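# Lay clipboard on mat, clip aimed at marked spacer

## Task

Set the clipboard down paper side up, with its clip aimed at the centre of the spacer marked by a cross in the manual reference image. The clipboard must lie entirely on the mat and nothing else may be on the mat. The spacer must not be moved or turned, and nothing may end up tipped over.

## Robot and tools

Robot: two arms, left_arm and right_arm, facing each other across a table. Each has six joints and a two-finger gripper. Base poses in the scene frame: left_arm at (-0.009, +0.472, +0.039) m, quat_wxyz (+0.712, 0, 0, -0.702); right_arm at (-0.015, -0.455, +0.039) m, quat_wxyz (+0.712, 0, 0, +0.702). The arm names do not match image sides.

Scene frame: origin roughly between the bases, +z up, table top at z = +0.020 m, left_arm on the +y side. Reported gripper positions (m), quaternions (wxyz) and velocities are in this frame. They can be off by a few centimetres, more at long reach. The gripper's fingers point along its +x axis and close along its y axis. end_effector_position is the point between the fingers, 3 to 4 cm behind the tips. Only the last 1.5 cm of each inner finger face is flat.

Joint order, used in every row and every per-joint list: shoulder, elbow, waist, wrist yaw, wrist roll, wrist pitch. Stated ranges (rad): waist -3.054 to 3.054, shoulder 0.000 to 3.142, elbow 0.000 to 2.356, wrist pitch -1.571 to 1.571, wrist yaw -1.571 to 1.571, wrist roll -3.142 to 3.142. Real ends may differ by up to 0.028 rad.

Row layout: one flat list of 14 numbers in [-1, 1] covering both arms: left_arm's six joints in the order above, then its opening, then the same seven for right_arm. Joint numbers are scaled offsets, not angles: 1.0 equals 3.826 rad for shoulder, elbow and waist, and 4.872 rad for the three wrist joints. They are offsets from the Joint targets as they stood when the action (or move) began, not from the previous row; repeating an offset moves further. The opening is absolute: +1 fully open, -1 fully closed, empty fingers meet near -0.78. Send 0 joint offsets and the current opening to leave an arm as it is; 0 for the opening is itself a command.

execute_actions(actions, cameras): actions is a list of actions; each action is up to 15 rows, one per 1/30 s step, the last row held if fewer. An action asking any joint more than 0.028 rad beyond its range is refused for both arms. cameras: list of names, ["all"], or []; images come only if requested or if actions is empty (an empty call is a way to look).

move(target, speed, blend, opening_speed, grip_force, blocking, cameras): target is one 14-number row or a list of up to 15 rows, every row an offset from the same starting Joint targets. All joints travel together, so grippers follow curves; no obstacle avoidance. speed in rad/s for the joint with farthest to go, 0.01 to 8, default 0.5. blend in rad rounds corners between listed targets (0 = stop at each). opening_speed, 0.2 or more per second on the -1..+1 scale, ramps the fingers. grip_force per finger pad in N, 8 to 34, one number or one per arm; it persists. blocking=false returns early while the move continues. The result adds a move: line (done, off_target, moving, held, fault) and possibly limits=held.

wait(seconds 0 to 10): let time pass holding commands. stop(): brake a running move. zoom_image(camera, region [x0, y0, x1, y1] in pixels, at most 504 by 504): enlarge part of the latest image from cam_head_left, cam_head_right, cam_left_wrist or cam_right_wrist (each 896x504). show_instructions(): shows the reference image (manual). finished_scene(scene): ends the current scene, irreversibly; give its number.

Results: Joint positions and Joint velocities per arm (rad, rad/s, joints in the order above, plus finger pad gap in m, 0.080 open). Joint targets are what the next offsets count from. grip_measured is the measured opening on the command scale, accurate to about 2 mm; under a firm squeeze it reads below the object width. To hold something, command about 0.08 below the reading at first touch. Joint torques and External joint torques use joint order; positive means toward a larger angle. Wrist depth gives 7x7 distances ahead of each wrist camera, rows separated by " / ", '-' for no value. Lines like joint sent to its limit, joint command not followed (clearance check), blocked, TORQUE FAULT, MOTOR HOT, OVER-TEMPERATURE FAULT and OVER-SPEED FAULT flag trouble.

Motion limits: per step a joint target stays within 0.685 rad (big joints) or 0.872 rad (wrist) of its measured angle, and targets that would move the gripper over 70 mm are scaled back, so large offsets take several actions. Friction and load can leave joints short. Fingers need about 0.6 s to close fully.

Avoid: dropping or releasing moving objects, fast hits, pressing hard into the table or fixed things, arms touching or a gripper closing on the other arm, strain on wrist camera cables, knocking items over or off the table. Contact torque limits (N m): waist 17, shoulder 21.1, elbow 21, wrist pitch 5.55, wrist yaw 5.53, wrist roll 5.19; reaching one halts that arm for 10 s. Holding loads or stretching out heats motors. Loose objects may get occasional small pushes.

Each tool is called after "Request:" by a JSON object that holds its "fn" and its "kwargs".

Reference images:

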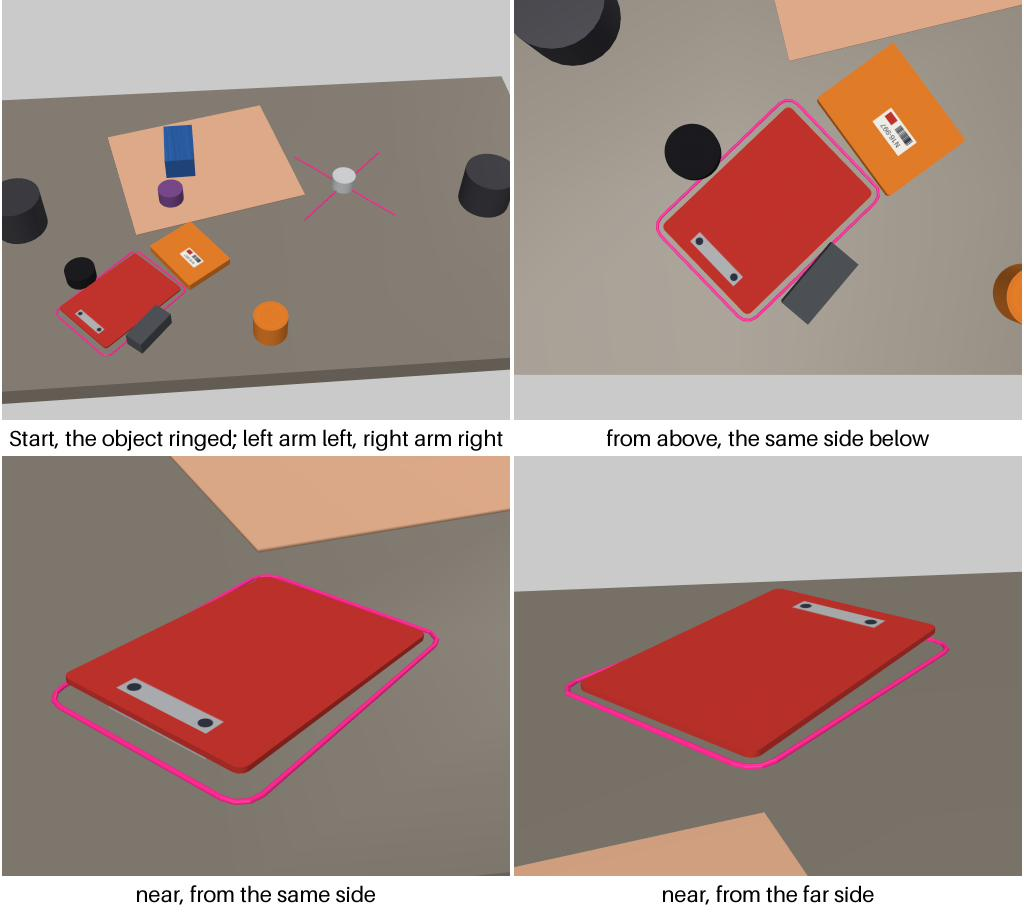

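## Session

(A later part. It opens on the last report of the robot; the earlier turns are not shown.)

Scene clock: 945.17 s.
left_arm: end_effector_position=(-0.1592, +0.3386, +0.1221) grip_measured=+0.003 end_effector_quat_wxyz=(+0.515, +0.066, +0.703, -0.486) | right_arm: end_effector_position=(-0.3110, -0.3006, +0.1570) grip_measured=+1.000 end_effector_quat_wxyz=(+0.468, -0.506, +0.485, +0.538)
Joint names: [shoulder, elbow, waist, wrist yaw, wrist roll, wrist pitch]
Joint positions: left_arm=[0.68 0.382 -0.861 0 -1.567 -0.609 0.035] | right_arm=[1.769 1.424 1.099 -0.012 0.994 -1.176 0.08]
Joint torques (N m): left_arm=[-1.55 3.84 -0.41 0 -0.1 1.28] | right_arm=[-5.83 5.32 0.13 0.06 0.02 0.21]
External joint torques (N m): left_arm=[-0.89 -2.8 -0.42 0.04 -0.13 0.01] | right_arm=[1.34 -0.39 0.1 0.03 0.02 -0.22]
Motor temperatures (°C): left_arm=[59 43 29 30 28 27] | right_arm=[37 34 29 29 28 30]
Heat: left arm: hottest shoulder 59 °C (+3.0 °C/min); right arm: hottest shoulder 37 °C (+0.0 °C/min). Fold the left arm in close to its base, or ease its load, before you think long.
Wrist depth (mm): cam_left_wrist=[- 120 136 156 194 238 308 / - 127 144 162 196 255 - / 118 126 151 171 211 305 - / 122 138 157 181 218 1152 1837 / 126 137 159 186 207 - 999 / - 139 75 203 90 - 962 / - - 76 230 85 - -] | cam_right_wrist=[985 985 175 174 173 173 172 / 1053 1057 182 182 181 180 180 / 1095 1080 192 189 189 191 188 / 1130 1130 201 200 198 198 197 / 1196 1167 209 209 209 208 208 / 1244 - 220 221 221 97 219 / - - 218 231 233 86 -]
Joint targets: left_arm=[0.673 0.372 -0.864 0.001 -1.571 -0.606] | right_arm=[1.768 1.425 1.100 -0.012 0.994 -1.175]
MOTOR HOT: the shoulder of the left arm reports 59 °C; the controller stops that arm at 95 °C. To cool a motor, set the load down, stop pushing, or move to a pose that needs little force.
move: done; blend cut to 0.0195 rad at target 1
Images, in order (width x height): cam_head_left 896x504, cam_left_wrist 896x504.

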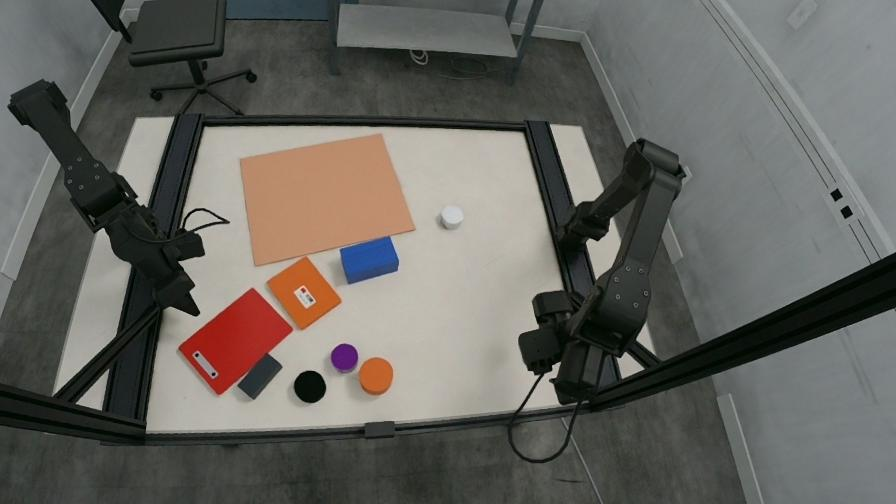

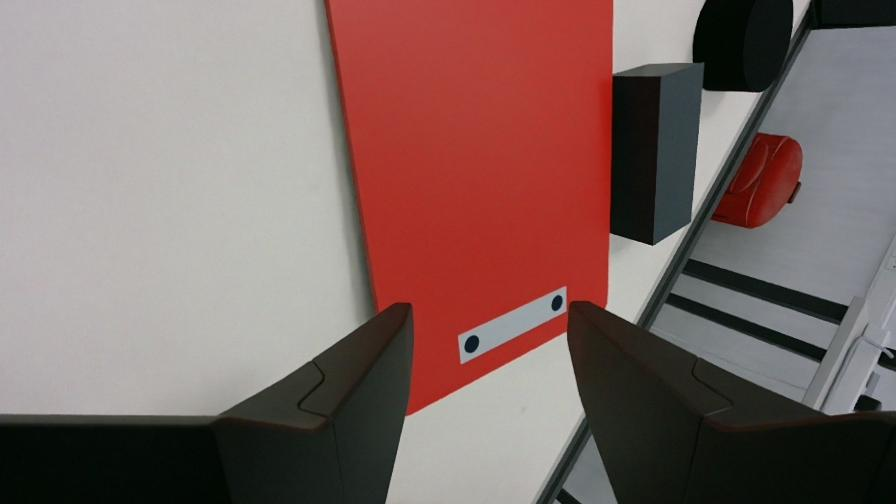

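Request:
{"fn": "move", "kwargs": {"target": [0.0507, -0.0521, 0, 0, 0, 0.0807, 0.0, 0,0,0,0,0,0,1.0], "speed": 0.25, "cameras": ["cam_left_wrist"]}}

Scene clock: 969.43 s.
left_arm: end_effector_position=(-0.1679, +0.3309, +0.0650) grip_measured=+0.003 end_effector_quat_wxyz=(+0.512, +0.062, +0.704, -0.489) | right_arm: end_effector_position=(-0.3110, -0.3006, +0.1570) grip_measured=+1.000 end_effector_quat_wxyz=(+0.468, -0.506, +0.485, +0.538)
Joint names: [shoulder, elbow, waist, wrist yaw, wrist roll, wrist pitch]
Joint positions: left_arm=[0.863 0.182 -0.861 0 -1.567 -0.216 0.035] | right_arm=[1.769 1.424 1.099 -0.012 0.994 -1.176 0.08]
Joint torques (N m): left_arm=[-0.74 3.47 -0.4 0 -0.09 1.28] | right_arm=[-5.83 5.33 0.13 0.06 0.02 0.21]
External joint torques (N m): left_arm=[0.46 -2.73 -0.39 0.03 -0.13 0] | right_arm=[1.29 -0.31 0.14 0.02 0.02 -0.19]
Motor temperatures (°C): left_arm=[49 42 29 30 28 31] | right_arm=[37 34 29 29 28 30]
Heat: left arm: hottest shoulder 49 °C (-9.1 °C/min); right arm: hottest shoulder 37 °C (+0.0 °C/min). Fold the left arm in close to its base, or ease its load, before you think long.
Wrist depth (mm): cam_left_wrist=[- 72 84 96 112 144 191 / - - 88 96 117 159 161 / - 79 93 103 123 167 169 / - 79 102 109 130 177 - / - 84 99 110 126 190 999 / - 86 75 121 130 - 1239 / - - 77 132 141 - -] | cam_right_wrist=[1001 985 175 174 173 172 172 / 1014 1018 182 182 181 180 180 / 1085 1057 191 190 189 188 188 / 1135 1151 200 200 199 198 197 / 1201 1184 209 209 210 208 208 / 1232 - 220 224 221 97 217 / - - 219 - 231 86 -]
Joint targets: left_arm=[0.868 0.173 -0.864 0.001 -1.571 -0.213] | right_arm=[1.768 1.425 1.100 -0.012 0.994 -1.175]
MOTOR HOT: still on. The shoulder of the left arm reports 49 °C.
move: done
Images, in order (width x height): cam_left_wrist 896x504.

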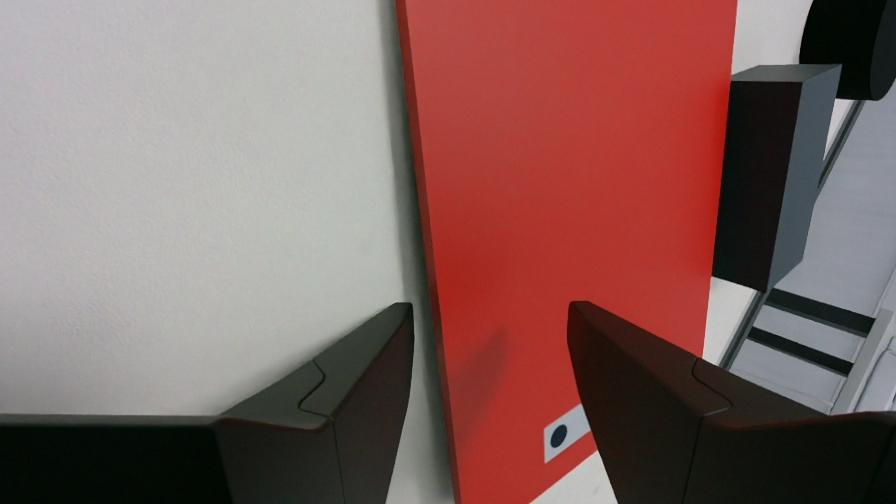

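Request:
{"fn": "move", "kwargs": {"target": [0.0088, -0.0066, 0, 0, 0, 0.0122, 0.0, 0,0,0,0,0,0,1.0], "speed": 0.08, "cameras": ["cam_left_wrist"]}}

Scene clock: 988.87 s.
left_arm: end_effector_position=(-0.1710, +0.3281, +0.0626) grip_measured=+0.002 end_effector_quat_wxyz=(+0.507, +0.055, +0.704, -0.494) | right_arm: end_effector_position=(-0.3110, -0.3006, +0.1570) grip_measured=+1.000 end_effector_quat_wxyz=(+0.468, -0.506, +0.485, +0.538)
Joint names: [shoulder, elbow, waist, wrist yaw, wrist roll, wrist pitch]
Joint positions: left_arm=[0.891 0.165 -0.861 0 -1.567 -0.151 0.035] | right_arm=[1.769 1.424 1.099 -0.012 0.994 -1.176 0.08]
Joint torques (N m): left_arm=[-0.13 2.56 -0.4 0 -0.09 0.89] | right_arm=[-5.83 5.32 0.13 0.06 0.02 0.21]
External joint torques (N m): left_arm=[1.15 -3.52 -0.4 0.04 -0.12 -0.4] | right_arm=[1.31 -0.37 0.08 0.03 0.02 -0.21]
Heat: left arm: hottest shoulder 45 °C (-14.0 °C/min); right arm: hottest shoulder 37 °C (+0.0 °C/min).
Wrist depth (mm): cam_left_wrist=[- 71 82 95 112 144 192 / - - 85 93 116 158 163 / - 75 92 100 122 168 174 / - 76 99 106 129 175 1706 / - 81 99 105 124 185 987 / - 83 75 114 129 - 912 / - - 76 128 140 - -] | cam_right_wrist=[1001 993 174 174 173 173 172 / 1062 1044 183 180 181 180 178 / 1071 1076 191 191 189 187 191 / 1140 1109 200 202 199 201 197 / 1196 1219 208 210 209 206 207 / 1232 - 220 222 220 97 218 / - - 215 231 230 86 -]
Joint targets: left_arm=[0.901 0.147 -0.864 0.001 -1.571 -0.154] | right_arm=[1.768 1.425 1.100 -0.012 0.994 -1.175]
MOTOR HOT: cleared for the motors of the left arm.
move: done
Images, in order (width x height): cam_left_wrist 896x504.

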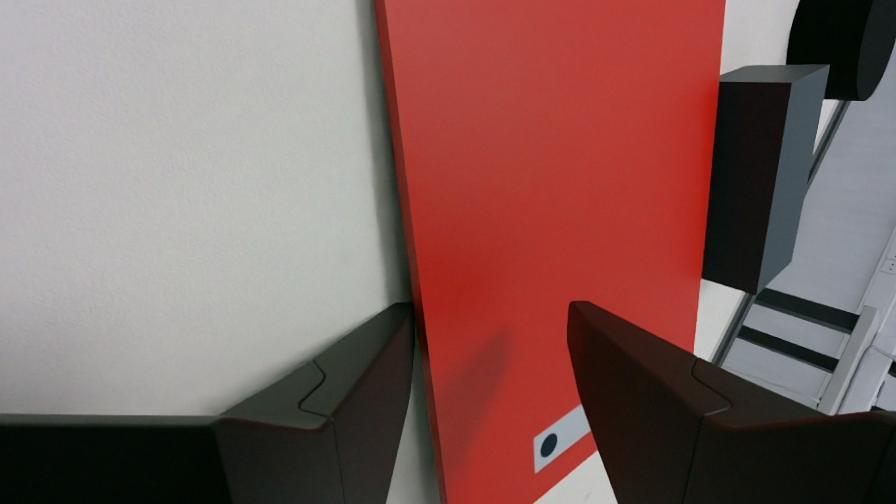

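Request:
{"fn": "move", "kwargs": {"target": [0.0227, 0.0139, 0, 0, 0, 0.0070, 0.0, 0,0,0,0,0,0,1.0], "speed": 0.08, "cameras": ["cam_left_wrist"]}}

Scene clock: 1005.17 s.
left_arm: end_effector_position=(-0.1779, +0.3220, +0.0627) grip_measured=+0.002 end_effector_quat_wxyz=(+0.511, +0.060, +0.704, -0.490) | right_arm: end_effector_position=(-0.3110, -0.3006, +0.1570) grip_measured=+1.000 end_effector_quat_wxyz=(+0.468, -0.506, +0.485, +0.538)
Joint names: [shoulder, elbow, waist, wrist yaw, wrist roll, wrist pitch]
Joint positions: left_arm=[0.976 0.201 -0.861 0 -1.567 -0.117 0.035] | right_arm=[1.769 1.424 1.099 -0.012 0.994 -1.176 0.08]
Joint torques (N m): left_arm=[-0.36 4.22 -0.4 0 -0.09 0.9] | right_arm=[-5.83 5.32 0.12 0.06 0.02 0.21]
External joint torques (N m): left_arm=[1.25 -1.66 -0.42 0.04 -0.13 -0.36] | right_arm=[1.37 -0.37 0.12 0.02 0.02 -0.2]
Motor temperatures (°C): left_arm=[43 41 29 30 28 30] | right_arm=[37 34 29 29 28 30]
Heat: left arm: hottest shoulder 43 °C (-15.2 °C/min); right arm: hottest shoulder 37 °C (+0.0 °C/min).
Wrist depth (mm): cam_left_wrist=[- 71 81 94 111 141 186 / - - 90 93 114 151 159 / - 77 92 97 121 158 168 / - 77 99 105 127 167 - / - 82 99 105 123 180 1022 / - 84 75 114 129 - 935 / - - 76 128 140 - -] | cam_right_wrist=[966 977 174 173 173 173 172 / 1026 1031 182 181 181 180 180 / 1080 1080 190 192 189 188 188 / 1140 1162 201 199 198 198 197 / 1184 1201 209 210 209 208 207 / 1244 - 220 221 221 97 217 / - - 223 228 231 86 -]
Joint targets: left_arm=[0.988 0.201 -0.864 0.001 -1.571 -0.120] | right_arm=[1.768 1.425 1.100 -0.012 0.994 -1.175]
move: done
Images, in order (width x height): cam_left_wrist 896x504.

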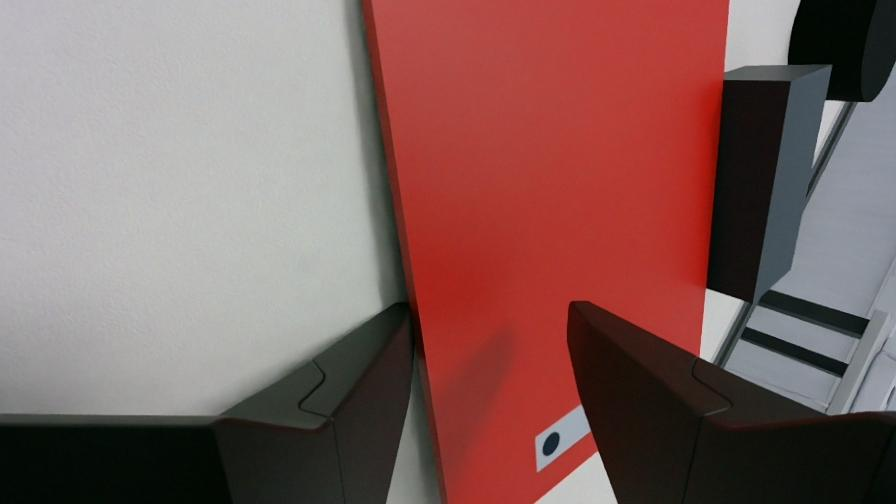

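Request:
{"fn": "zoom_image", "kwargs": {"camera": "cam_left_wrist", "region": [330, 210, 530, 410]}}

Scaled by 2.520 from the camera's 896x504 image, which has a finer 1280x720 frame.

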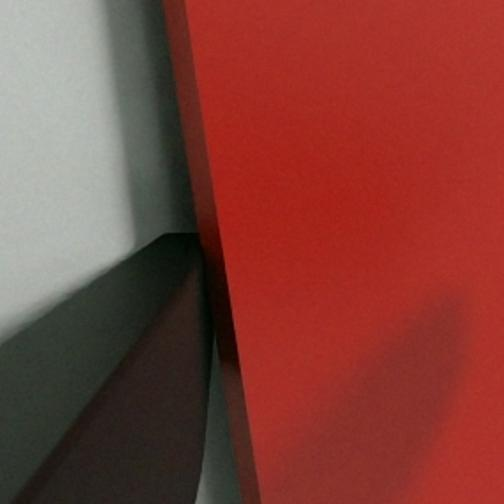

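Request:
{"fn": "move", "kwargs": {"target": [-0.0122, -0.0146, 0, 0, 0, 0.0018, -0.6, 0,0,0,0,0,0,1.0], "speed": 0.07, "opening_speed": 0.45, "cameras": ["cam_left_wrist"]}}

Request:
{"fn": "zoom_image", "kwargs": {"camera": "cam_left_wrist", "region": [380, 210, 580, 410]}}

Scene clock: 1063.03 s.
left_arm: end_effector_position=(-0.1718, +0.3274, +0.0561) grip_measured=-0.591 end_effector_quat_wxyz=(+0.511, +0.059, +0.704, -0.490) | right_arm: end_effector_position=(-0.3110, -0.3006, +0.1570) grip_measured=+1.000 end_effector_quat_wxyz=(+0.468, -0.506, +0.485, +0.538)
Joint names: [shoulder, elbow, waist, wrist yaw, wrist roll, wrist pitch]
Joint positions: left_arm=[0.942 0.159 -0.861 0 -1.569 -0.107 0.008] | right_arm=[1.769 1.424 1.099 -0.012 0.994 -1.176 0.08]
Joint torques (N m): left_arm=[-1.68 2.81 -0.38 0 -0.04 0.85] | right_arm=[-5.83 5.32 0.13 0.06 0.02 0.21]
External joint torques (N m): left_arm=[-0.27 -3.1 -0.37 0.04 -0.07 -0.42] | right_arm=[1.32 -0.34 0.13 0.03 0.02 -0.2]
Heat: left arm: hottest shoulder 40 °C (-3.0 °C/min); right arm: hottest shoulder 37 °C (+0.0 °C/min).
Wrist depth (mm): cam_left_wrist=[- - 77 85 100 132 187 / - 71 79 89 105 151 155 / - 71 84 94 112 137 163 / - 76 83 101 119 161 174 / - 76 92 101 125 181 1294 / - - 89 87 - 178 864 / - - - - - - -] | cam_right_wrist=[997 993 174 174 173 172 172 / 1022 1048 182 181 181 180 179 / 1085 1105 190 189 189 189 188 / 1156 1130 201 199 199 198 197 / 1196 1201 208 210 209 208 207 / 1263 - 219 226 220 97 216 / - - 217 229 230 86 -]
Joint targets: left_arm=[0.941 0.145 -0.864 0.001 -1.571 -0.111] | right_arm=[1.768 1.425 1.100 -0.012 0.994 -1.175]
move: done
Images, in order (width x height): cam_left_wrist 896x504.

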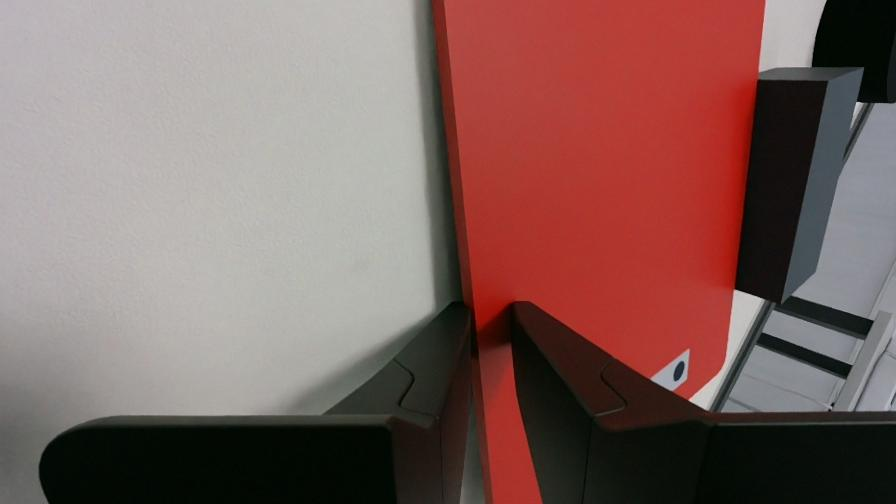

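Scaled by 2.520 from the camera's 896x504 image, which has a finer 1280x720 frame.

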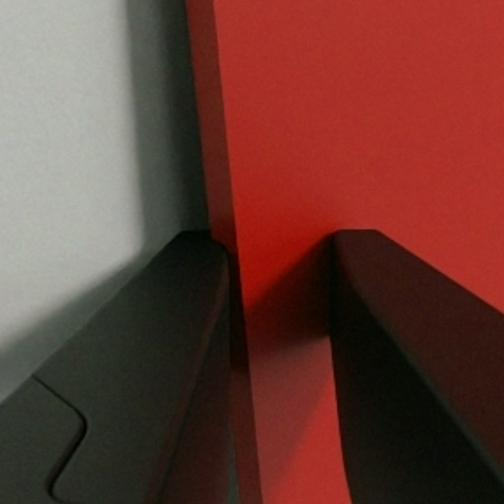

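Request:
{"fn": "move", "kwargs": {"target": [[0.0149, -0.0009, 0, 0, 0, 0.0124, -0.6, 0,0,0,0,0,0,1.0],[0.0149, -0.0009, 0, 0, 0, 0.0124, -1.0, 0,0,0,0,0,0,1.0]], "speed": 0.08, "opening_speed": 0.4, "cameras": ["cam_left_wrist"]}}

Request:
{"fn": "zoom_image", "kwargs": {"camera": "cam_left_wrist", "region": [380, 210, 580, 410]}}

Scene clock: 1131.20 s.
left_arm: end_effector_position=(-0.1767, +0.3230, +0.0556) grip_measured=-0.681 end_effector_quat_wxyz=(+0.506, +0.053, +0.705, -0.494) | right_arm: end_effector_position=(-0.3110, -0.3006, +0.1570) grip_measured=+1.000 end_effector_quat_wxyz=(+0.468, -0.506, +0.485, +0.538)
Joint names: [shoulder, elbow, waist, wrist yaw, wrist roll, wrist pitch]
Joint positions: left_arm=[0.986 0.157 -0.861 0 -1.569 -0.043 0.004] | right_arm=[1.769 1.424 1.099 -0.012 0.994 -1.176 0.08]
Joint torques (N m): left_arm=[-0.18 2.54 -0.37 0 -0.03 0.55] | right_arm=[-5.83 5.31 0.13 0.06 0.02 0.21]
External joint torques (N m): left_arm=[1.37 -3.22 -0.36 0.03 -0.07 -0.73] | right_arm=[1.37 -0.39 0.14 0.02 0.02 -0.2]
Motor temperatures (°C): left_arm=[38 40 29 30 28 29] | right_arm=[38 34 29 29 28 30]
Heat: left arm: hottest elbow 40 °C (+0.0 °C/min); right arm: hottest shoulder 38 °C (+1.0 °C/min).
Wrist depth (mm): cam_left_wrist=[- - 76 87 100 139 186 / - 70 80 90 108 149 159 / - 71 83 96 114 158 164 / - - 83 101 120 165 191 / - 75 92 101 124 178 987 / - - 89 73 74 193 922 / - - - - - - -] | cam_right_wrist=[981 985 175 174 173 172 172 / 1039 1035 182 181 181 180 180 / 1085 1071 192 190 187 188 188 / 1146 1135 201 199 199 198 196 / 1196 1167 - 210 209 208 208 / 1257 - 220 225 218 97 216 / - - 221 226 233 86 -]
Joint targets: left_arm=[0.999 0.141 -0.864 0.001 -1.571 -0.051] | right_arm=[1.768 1.425 1.100 -0.012 0.994 -1.175]
move: done
Images, in order (width x height): cam_left_wrist 896x504.

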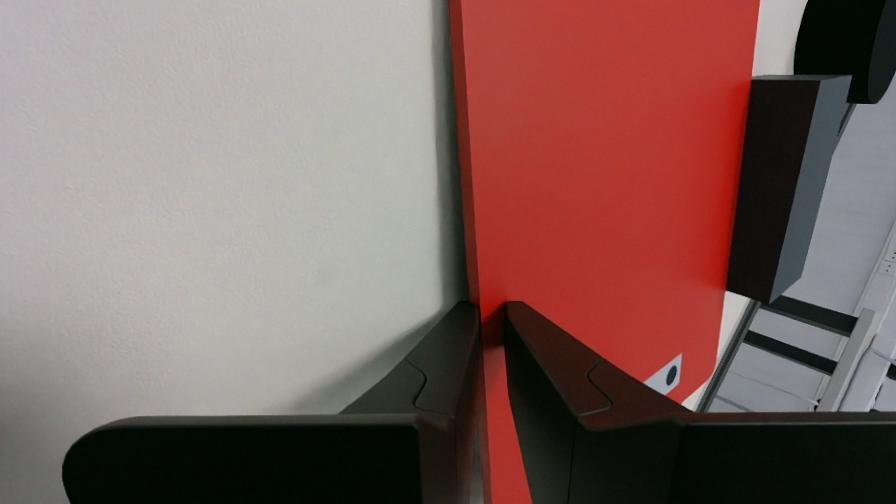

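Scaled by 2.520 from the camera's 896x504 image, which has a finer 1280x720 frame.

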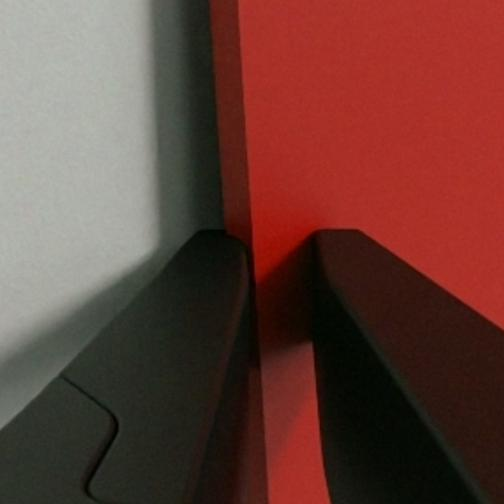

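Request:
{"fn": "move", "kwargs": {"target": [[0.0037, 0.0109, 0, 0, 0, -0.0053, -0.424, 0,0,0,0,0,0,1.0],[0.0101, 0.0073, 0, 0, 0, 0.0025, -0.424, 0,0,0,0,0,0,1.0],[0.0192, 0.0105, 0, 0, 0, 0.0071, -0.424, 0,0,0,0,0,0,1.0]], "speed": [0.06, 0.04, 0.05], "opening_speed": 0.5, "cameras": ["cam_left_wrist"]}}

Request:
{"fn": "zoom_image", "kwargs": {"camera": "cam_left_wrist", "region": [380, 210, 580, 410]}}

Scene clock: 1192.63 s.
left_arm: end_effector_position=(-0.1835, +0.3173, +0.0560) grip_measured=-0.427 end_effector_quat_wxyz=(+0.508, +0.055, +0.705, -0.493) | right_arm: end_effector_position=(-0.3110, -0.3006, +0.1570) grip_measured=+1.000 end_effector_quat_wxyz=(+0.468, -0.506, +0.485, +0.538)
Joint names: [shoulder, elbow, waist, wrist yaw, wrist roll, wrist pitch]
Joint positions: left_arm=[1.056 0.187 -0.861 0 -1.569 -0.009 0.016] | right_arm=[1.769 1.424 1.099 -0.012 0.994 -1.176 0.08]
Joint torques (N m): left_arm=[-0.22 3.44 -0.36 -0.01 -0.03 0.65] | right_arm=[-5.82 5.32 0.13 0.06 0.01 0.21]
External joint torques (N m): left_arm=[1.69 -2.29 -0.38 0.04 -0.07 -0.65] | right_arm=[1.27 -0.32 0.09 0.03 0.02 -0.2]
Heat: left arm: hottest elbow 40 °C (+0.0 °C/min); right arm: hottest shoulder 38 °C (+0.0 °C/min).
Wrist depth (mm): cam_left_wrist=[- - 76 88 102 137 180 / - 71 79 92 107 141 168 / - 71 84 96 114 154 178 / - - 83 103 120 167 183 / - 76 87 102 126 176 980 / - - 88 114 - - 906 / - - - 127 84 - -] | cam_right_wrist=[989 985 174 174 175 173 172 / 1044 1026 182 182 181 181 179 / 1080 1100 191 189 189 189 188 / 1120 1120 199 199 199 198 197 / 1196 1178 209 210 209 208 207 / 1283 - 220 222 221 97 216 / - - 216 234 233 86 -]
Joint targets: left_arm=[1.072 0.182 -0.864 0.001 -1.571 -0.016] | right_arm=[1.768 1.425 1.100 -0.012 0.994 -1.175]
move: done
Images, in order (width x height): cam_left_wrist 896x504.

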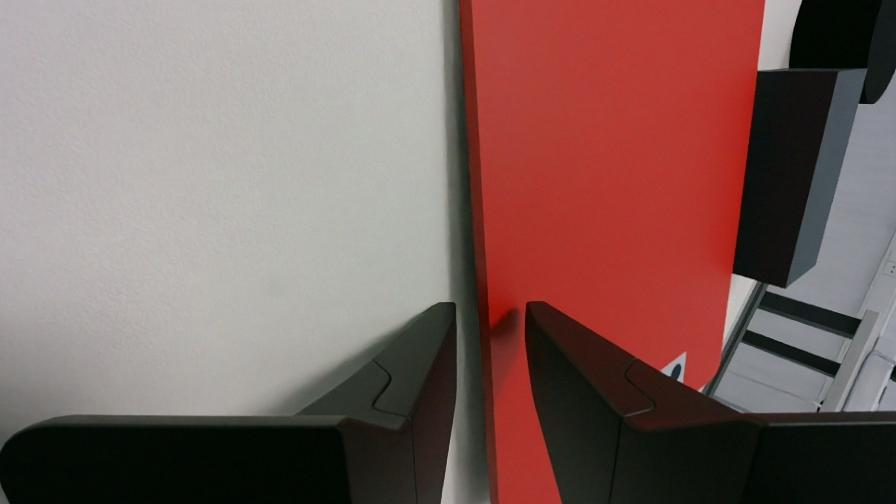

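Scaled by 2.520 from the camera's 896x504 image, which has a finer 1280x720 frame.

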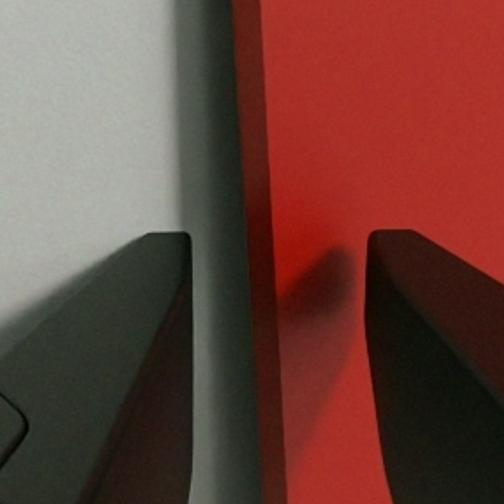

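Request:
{"fn": "move", "kwargs": {"target": [0.0146, 0.0042, 0, 0, 0, 0.0079, -0.424, 0,0,0,0,0,0,1.0], "speed": 0.05, "cameras": ["cam_left_wrist"]}}

Request:
{"fn": "zoom_image", "kwargs": {"camera": "cam_left_wrist", "region": [380, 210, 580, 410]}}

Scene clock: 1209.10 s.
left_arm: end_effector_position=(-0.1892, +0.3122, +0.0559) grip_measured=-0.427 end_effector_quat_wxyz=(+0.507, +0.054, +0.705, -0.494) | right_arm: end_effector_position=(-0.3110, -0.3006, +0.1570) grip_measured=+1.000 end_effector_quat_wxyz=(+0.468, -0.506, +0.485, +0.538)
Joint names: [shoulder, elbow, waist, wrist yaw, wrist roll, wrist pitch]
Joint positions: left_arm=[1.11 0.204 -0.861 0 -1.569 0.031 0.016] | right_arm=[1.769 1.424 1.099 -0.012 0.994 -1.176 0.08]
Joint torques (N m): left_arm=[-0.21 3.29 -0.35 -0.01 -0.03 0.54] | right_arm=[-5.83 5.32 0.13 0.06 0.02 0.21]
External joint torques (N m): left_arm=[1.94 -2.22 -0.33 0.02 -0.06 -0.73] | right_arm=[1.29 -0.37 0.15 0.02 0.02 -0.22]
Heat: left arm: hottest elbow 40 °C (+0.0 °C/min); right arm: hottest shoulder 38 °C (+0.0 °C/min).
Wrist depth (mm): cam_left_wrist=[- - 77 85 105 137 178 / - 71 79 89 107 143 162 / - 71 84 94 114 153 169 / - - 84 102 120 167 181 / - 76 91 101 126 179 896 / - - 88 109 - - - / - - - 119 84 - -] | cam_right_wrist=[997 989 174 174 173 172 172 / 1031 1044 182 182 181 181 179 / 1076 1085 190 190 189 189 188 / 1120 1115 200 201 199 198 197 / 1184 1184 208 211 212 210 208 / 1225 - 217 221 221 97 217 / - - 214 232 230 86 -]
Joint targets: left_arm=[1.128 0.198 -0.864 0.001 -1.571 0.023] | right_arm=[1.768 1.425 1.100 -0.012 0.994 -1.175]
move: done
Images, in order (width x height): cam_left_wrist 896x504.

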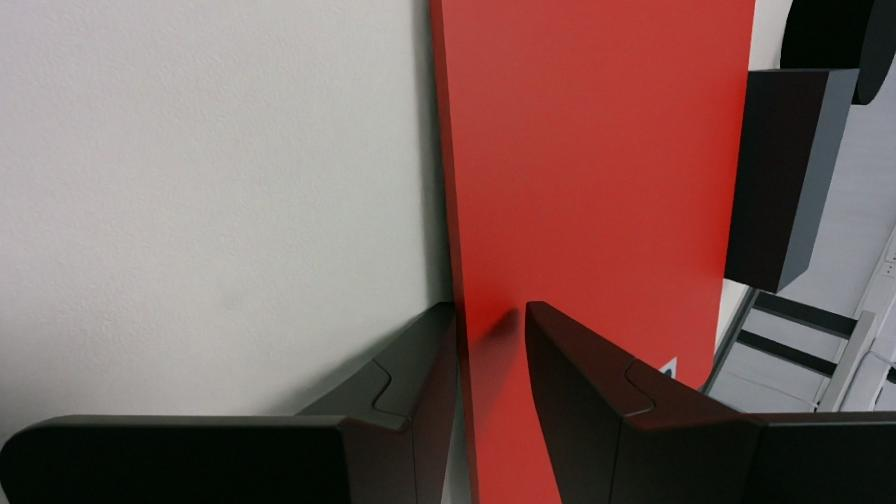

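Scaled by 2.520 from the camera's 896x504 image, which has a finer 1280x720 frame.

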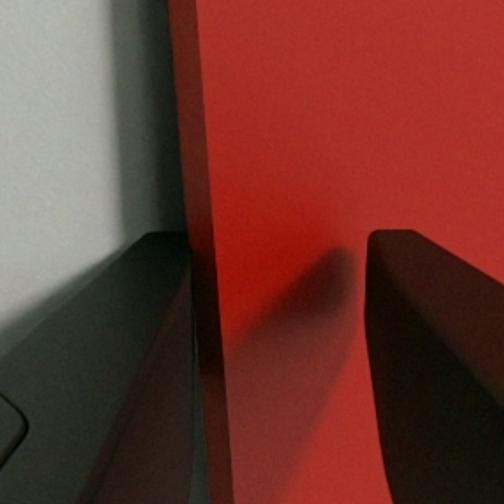

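Request:
{"fn": "move", "kwargs": {"target": [0.0005, -0.0068, 0, 0, 0, 0.0056, -1.0, 0,0,0,0,0,0,1.0], "speed": 0.03, "opening_speed": 0.25, "cameras": ["cam_left_wrist"]}}

Request:
{"fn": "zoom_image", "kwargs": {"camera": "cam_left_wrist", "region": [380, 210, 580, 410]}}

Scene clock: 1288.23 s.
left_arm: end_effector_position=(-0.1896, +0.3118, +0.0549) grip_measured=-0.656 end_effector_quat_wxyz=(+0.504, +0.049, +0.705, -0.497) | right_arm: end_effector_position=(-0.3110, -0.3006, +0.1570) grip_measured=+1.000 end_effector_quat_wxyz=(+0.468, -0.506, +0.485, +0.538)
Joint names: [shoulder, elbow, waist, wrist yaw, wrist roll, wrist pitch]
Joint positions: left_arm=[1.115 0.192 -0.861 0 -1.569 0.061 0.005] | right_arm=[1.769 1.424 1.099 -0.012 0.994 -1.176 0.08]
Joint torques (N m): left_arm=[-0.61 1.77 -0.36 -0.01 -0.03 0.36] | right_arm=[-5.83 5.32 0.13 0.06 0.01 0.21]
External joint torques (N m): left_arm=[1.52 -3.69 -0.38 0.03 -0.06 -0.92] | right_arm=[1.37 -0.41 0.08 0.03 0.02 -0.22]
Heat: left arm: hottest elbow 39 °C (-1.0 °C/min); right arm: hottest shoulder 38 °C (+0.0 °C/min).
Wrist depth (mm): cam_left_wrist=[- - 75 85 102 137 177 / - 69 79 90 108 148 161 / - 70 82 94 114 150 170 / - - 83 101 120 164 1652 / - 74 91 100 126 181 1022 / - - 88 73 68 - 948 / - - - - - - -] | cam_right_wrist=[1005 1001 175 174 174 173 172 / 1026 1009 182 181 181 181 179 / 1066 1080 191 190 189 189 188 / 1146 1130 200 200 198 198 198 / 1184 1167 209 210 208 208 207 / 1276 - 220 222 220 97 217 / - - 217 230 231 86 -]
Joint targets: left_arm=[1.130 0.172 -0.864 0.001 -1.571 0.050] | right_arm=[1.768 1.425 1.100 -0.012 0.994 -1.175]
move: done
Images, in order (width x height): cam_left_wrist 896x504.

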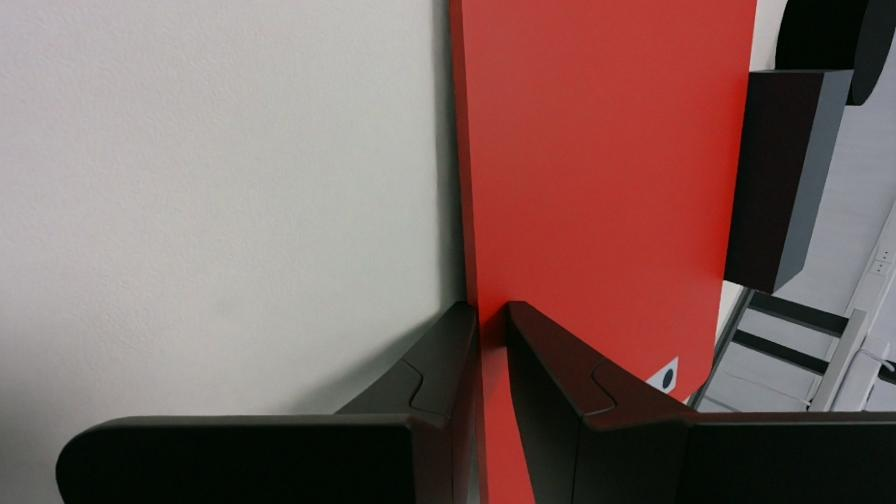

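Scaled by 2.520 from the camera's 896x504 image, which has a finer 1280x720 frame.

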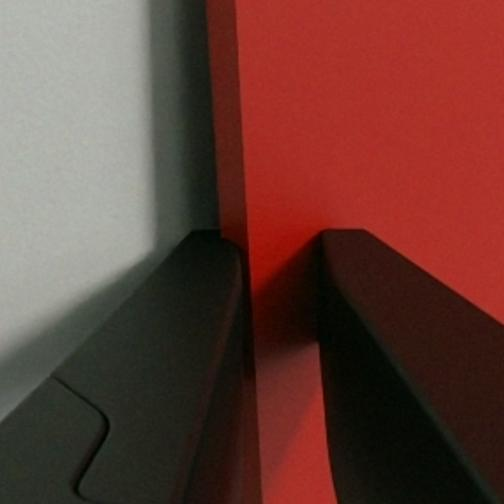

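Request:
{"fn": "move", "kwargs": {"target": [-0.0396, 0.0203, 0, 0, 0, -0.0469, -1.0, 0,0,0,0,0,0,1.0], "speed": 0.12, "cameras": ["cam_left_wrist"]}}

Scene clock: 1301.33 s.
left_arm: end_effector_position=(-0.1780, +0.3221, +0.0659) grip_measured=-0.775 end_effector_quat_wxyz=(+0.519, +0.072, +0.703, -0.481) | right_arm: end_effector_position=(-0.3110, -0.3006, +0.1570) grip_measured=+1.000 end_effector_quat_wxyz=(+0.468, -0.506, +0.485, +0.538)
Joint names: [shoulder, elbow, waist, wrist yaw, wrist roll, wrist pitch]
Joint positions: left_arm=[0.986 0.238 -0.861 0 -1.569 -0.178 0] | right_arm=[1.769 1.424 1.099 -0.012 0.994 -1.176 0.08]
Joint torques (N m): left_arm=[-2.95 5.36 -0.35 -0.01 -0.03 1] | right_arm=[-5.83 5.31 0.13 0.06 0.02 0.21]
External joint torques (N m): left_arm=[-1.21 -0.61 -0.35 0.03 -0.07 -0.24] | right_arm=[1.37 -0.37 0.12 0.03 0.02 -0.2]
Heat: left arm: hottest elbow 39 °C (-1.0 °C/min); right arm: hottest shoulder 38 °C (+0.0 °C/min).
Wrist depth (mm): cam_left_wrist=[- 74 85 100 110 142 186 / - 77 88 105 115 153 171 / - 81 93 110 124 165 181 / - 81 102 116 129 175 187 / - 86 102 92 135 192 1026 / - 90 - - - 206 1621 / - - - - - - -] | cam_right_wrist=[1005 1001 - 172 174 173 172 / 1014 1022 184 182 181 181 180 / 1080 1109 191 190 189 188 188 / 1130 1125 200 200 198 198 198 / 1196 1201 208 210 208 208 207 / 1263 - 218 221 220 97 216 / - - 215 232 231 86 -]
Joint targets: left_arm=[0.978 0.249 -0.864 0.001 -1.571 -0.178] | right_arm=[1.768 1.425 1.100 -0.012 0.994 -1.175]
move: done
Images, in order (width x height): cam_left_wrist 896x504.

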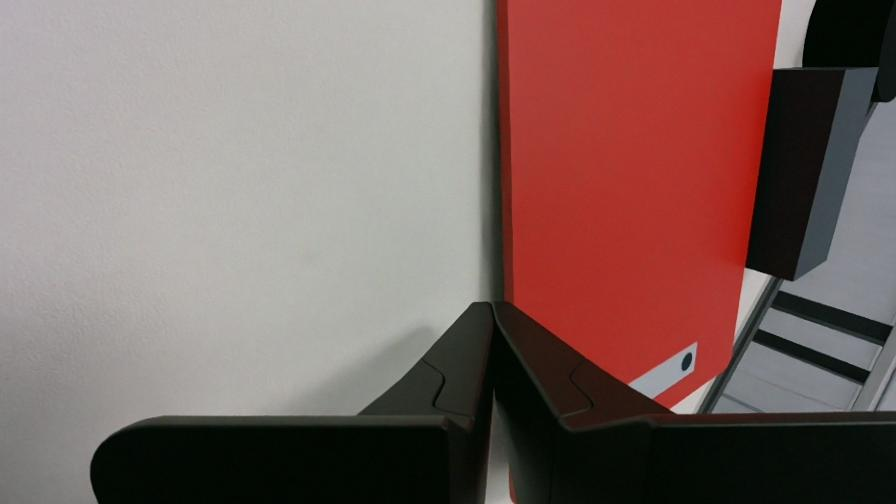

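Request:
{"fn": "move", "kwargs": {"target": [[0.0582, 0.0679, -0.0295, -0.0105, 0, -0.0436, -0.11, 0,0,0,0,0,0,1.0],[0.0788, 0.0409, -0.0295, -0.0105, 0, -0.0062, -0.11, 0,0,0,0,0,0,1.0]], "speed": [0.25, 0.1], "opening_speed": 0.8, "cameras": ["cam_left_wrist"]}}

Request:
{"fn": "zoom_image", "kwargs": {"camera": "cam_left_wrist", "region": [360, 210, 560, 410]}}

Scene clock: 1361.90 s.
left_arm: end_effector_position=(-0.2147, +0.3185, +0.0623) grip_measured=-0.113 end_effector_quat_wxyz=(+0.538, +0.143, +0.677, -0.481) | right_arm: end_effector_position=(-0.3110, -0.3006, +0.1570) grip_measured=+1.000 end_effector_quat_wxyz=(+0.468, -0.506, +0.485, +0.538)
Joint names: [shoulder, elbow, waist, wrist yaw, wrist roll, wrist pitch]
Joint positions: left_arm=[1.264 0.422 -0.974 -0.048 -1.569 -0.207 0.03] | right_arm=[1.769 1.424 1.099 -0.012 0.994 -1.176 0.08]
Joint torques (N m): left_arm=[-1.82 2.26 -0.4 -0.14 -0.04 0.78] | right_arm=[-5.83 5.32 0.13 0.06 0.01 0.21]
External joint torques (N m): left_arm=[1.46 -3.34 -0.39 -0.07 -0.06 -0.31] | right_arm=[1.32 -0.37 0.14 0.02 0.01 -0.21]
Heat: left arm: hottest elbow 43 °C (+4.0 °C/min); right arm: hottest shoulder 38 °C (+0.0 °C/min).
Wrist depth (mm): cam_left_wrist=[- 77 85 88 100 119 133 / - 76 88 91 105 124 140 / - 82 92 96 109 133 147 / - 84 100 102 116 138 199 / - 88 99 103 114 148 205 / - 91 - 110 - - - / - - - 119 86 - -] | cam_right_wrist=[993 981 175 174 174 172 172 / 1048 1035 186 182 180 180 180 / 1085 1095 191 190 189 190 190 / 1146 1109 199 200 199 198 197 / 1184 1190 209 210 209 209 208 / 1244 - 220 220 220 97 216 / - - 216 - 231 86 -]
Joint targets: left_arm=[1.280 0.406 -0.977 -0.051 -1.571 -0.209] | right_arm=[1.768 1.425 1.100 -0.012 0.994 -1.175]
move: done
Images, in order (width x height): cam_left_wrist 896x504.

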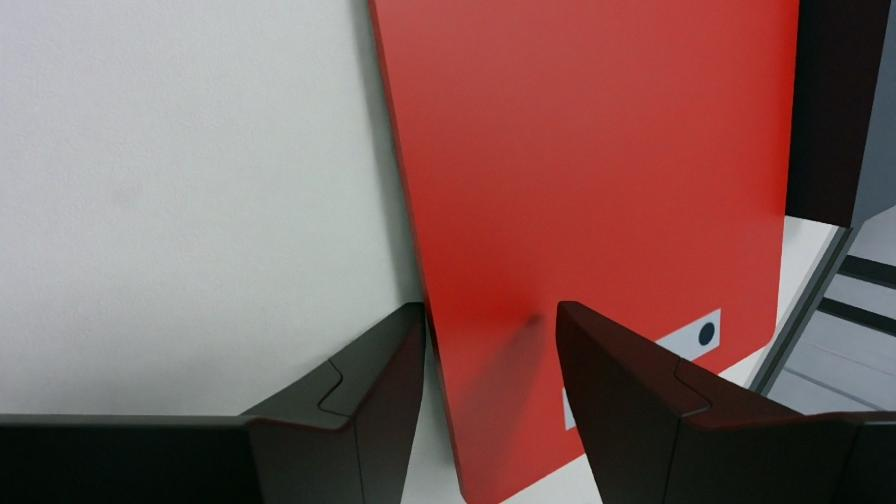

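Scaled by 2.520 from the camera's 896x504 image, which has a finer 1280x720 frame.

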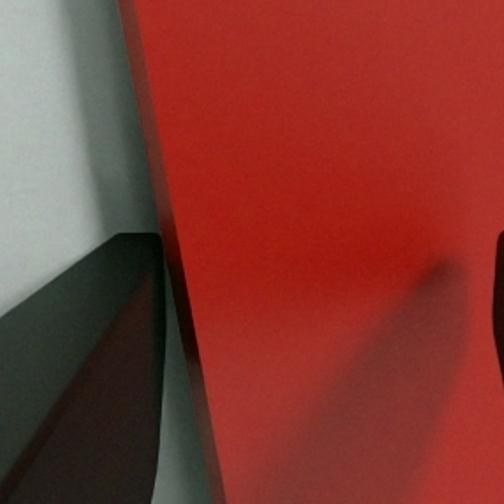

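Request:
{"fn": "move", "kwargs": {"target": [0.0051, 0.0059, 0, 0, 0, -0.0004, -0.11, 0,0,0,0,0,0,1.0], "speed": 0.04, "cameras": ["cam_left_wrist"]}}

Request:
{"fn": "zoom_image", "kwargs": {"camera": "cam_left_wrist", "region": [360, 210, 560, 410]}}

Scene clock: 1372.73 s.
left_arm: end_effector_position=(-0.2167, +0.3171, +0.0620) grip_measured=-0.113 end_effector_quat_wxyz=(+0.539, +0.144, +0.677, -0.480) | right_arm: end_effector_position=(-0.3110, -0.3006, +0.1570) grip_measured=+1.000 end_effector_quat_wxyz=(+0.468, -0.506, +0.485, +0.538)
Joint names: [shoulder, elbow, waist, wrist yaw, wrist roll, wrist pitch]
Joint positions: left_arm=[1.28 0.432 -0.974 -0.048 -1.569 -0.206 0.03] | right_arm=[1.769 1.424 1.099 -0.012 0.994 -1.176 0.08]
Joint torques (N m): left_arm=[-1.49 3.49 -0.38 -0.13 -0.04 0.56] | right_arm=[-5.83 5.32 0.13 0.06 0.02 0.22]
External joint torques (N m): left_arm=[1.86 -2.04 -0.39 -0.05 -0.07 -0.51] | right_arm=[1.31 -0.34 0.11 0.03 0.02 -0.19]
Heat: left arm: hottest elbow 42 °C (+1.0 °C/min); right arm: hottest shoulder 38 °C (+0.0 °C/min).
Wrist depth (mm): cam_left_wrist=[- 77 84 88 100 119 131 / - 77 88 91 105 122 136 / - 82 92 95 109 132 146 / - 84 100 102 116 138 197 / - 88 99 103 114 148 207 / - 91 - 109 - - - / - - - 117 86 - -] | cam_right_wrist=[981 977 174 174 173 172 172 / 1048 1022 182 182 182 181 179 / 1090 1071 192 190 190 189 187 / 1140 1125 200 201 199 198 197 / 1178 1178 208 210 210 208 207 / 1250 - 219 221 218 97 217 / - - 219 229 230 86 -]
Joint targets: left_arm=[1.299 0.429 -0.977 -0.050 -1.571 -0.211] | right_arm=[1.768 1.425 1.100 -0.012 0.994 -1.175]
move: done
Images, in order (width x height): cam_left_wrist 896x504.

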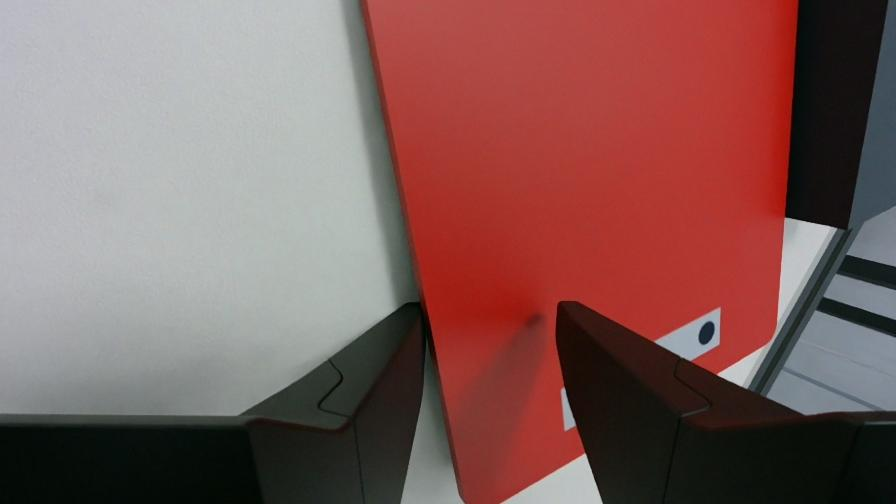

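Scaled by 2.520 from the camera's 896x504 image, which has a finer 1280x720 frame.

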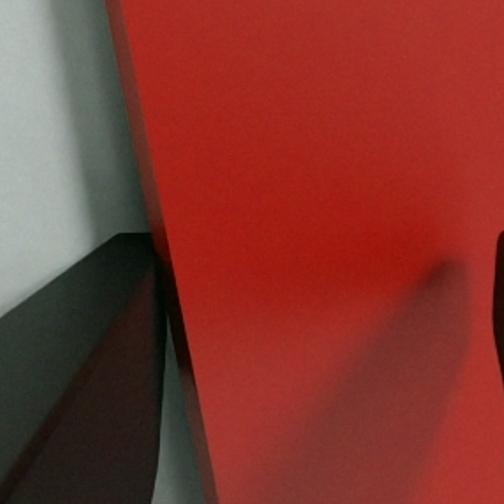

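Request:
{"fn": "move", "kwargs": {"target": [-0.0033, -0.0090, 0, 0, 0, 0.0043, -1.0, 0,0,0,0,0,0,1.0], "speed": 0.03, "opening_speed": 0.25, "cameras": ["cam_left_wrist"]}}

Request:
{"fn": "zoom_image", "kwargs": {"camera": "cam_left_wrist", "region": [380, 210, 580, 410]}}

Scene clock: 1393.63 s.
left_arm: end_effector_position=(-0.2120, +0.3201, +0.0558) grip_measured=-0.775 end_effector_quat_wxyz=(+0.542, +0.146, +0.676, -0.478) | right_arm: end_effector_position=(-0.3110, -0.3006, +0.1570) grip_measured=+1.000 end_effector_quat_wxyz=(+0.468, -0.506, +0.485, +0.538)
Joint names: [shoulder, elbow, waist, wrist yaw, wrist roll, wrist pitch]
Joint positions: left_arm=[1.278 0.405 -0.975 -0.051 -1.571 -0.188 0] | right_arm=[1.769 1.424 1.099 -0.012 0.994 -1.176 0.08]
Joint torques (N m): left_arm=[-2.75 2.69 -0.3 -0.05 0.01 0.72] | right_arm=[-5.83 5.31 0.14 0.06 0.01 0.21]
External joint torques (N m): left_arm=[0.47 -2.71 -0.31 0.02 -0.02 -0.33] | right_arm=[1.27 -0.34 0.12 0.03 0.02 -0.21]
Heat: left arm: hottest elbow 41 °C (-2.0 °C/min); right arm: hottest shoulder 38 °C (+0.0 °C/min).
Wrist depth (mm): cam_left_wrist=[- 71 80 90 94 106 126 / - - 82 93 98 118 138 / - 76 88 98 103 122 146 / - 78 86 104 109 126 156 / - 81 95 101 111 135 163 / - 85 96 - - 146 - / - - - - - - -] | cam_right_wrist=[989 985 174 173 173 171 172 / 1022 1009 183 182 181 182 180 / 1080 1076 192 190 189 189 189 / 1115 1140 200 200 199 198 197 / 1225 1184 209 209 209 208 207 / 1244 - 221 222 220 97 217 / - - 219 229 231 86 -]
Joint targets: left_arm=[1.286 0.394 -0.977 -0.051 -1.571 -0.190] | right_arm=[1.768 1.425 1.100 -0.012 0.994 -1.175]
move: done
Images, in order (width x height): cam_left_wrist 896x504.

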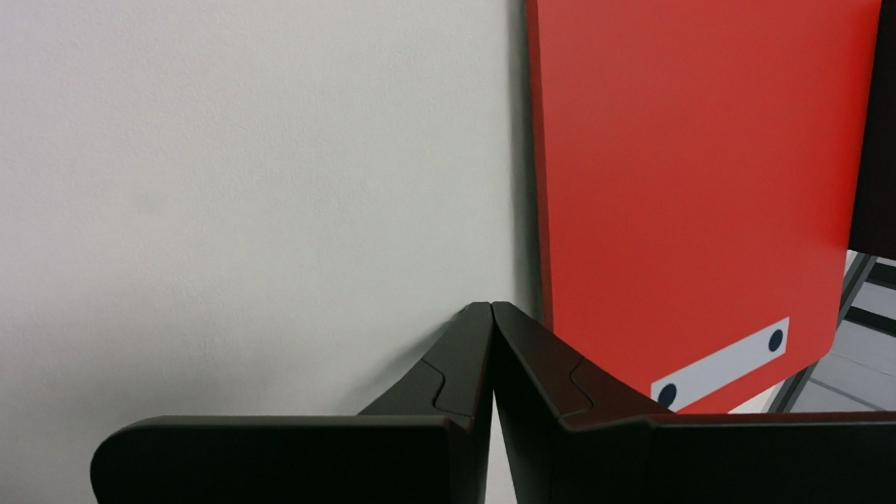

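Scaled by 2.520 from the camera's 896x504 image, which has a finer 1280x720 frame.

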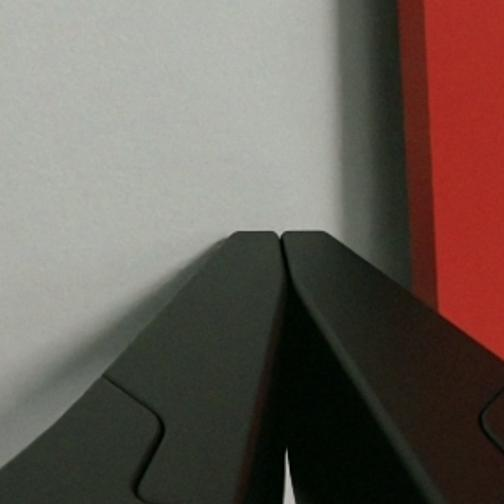

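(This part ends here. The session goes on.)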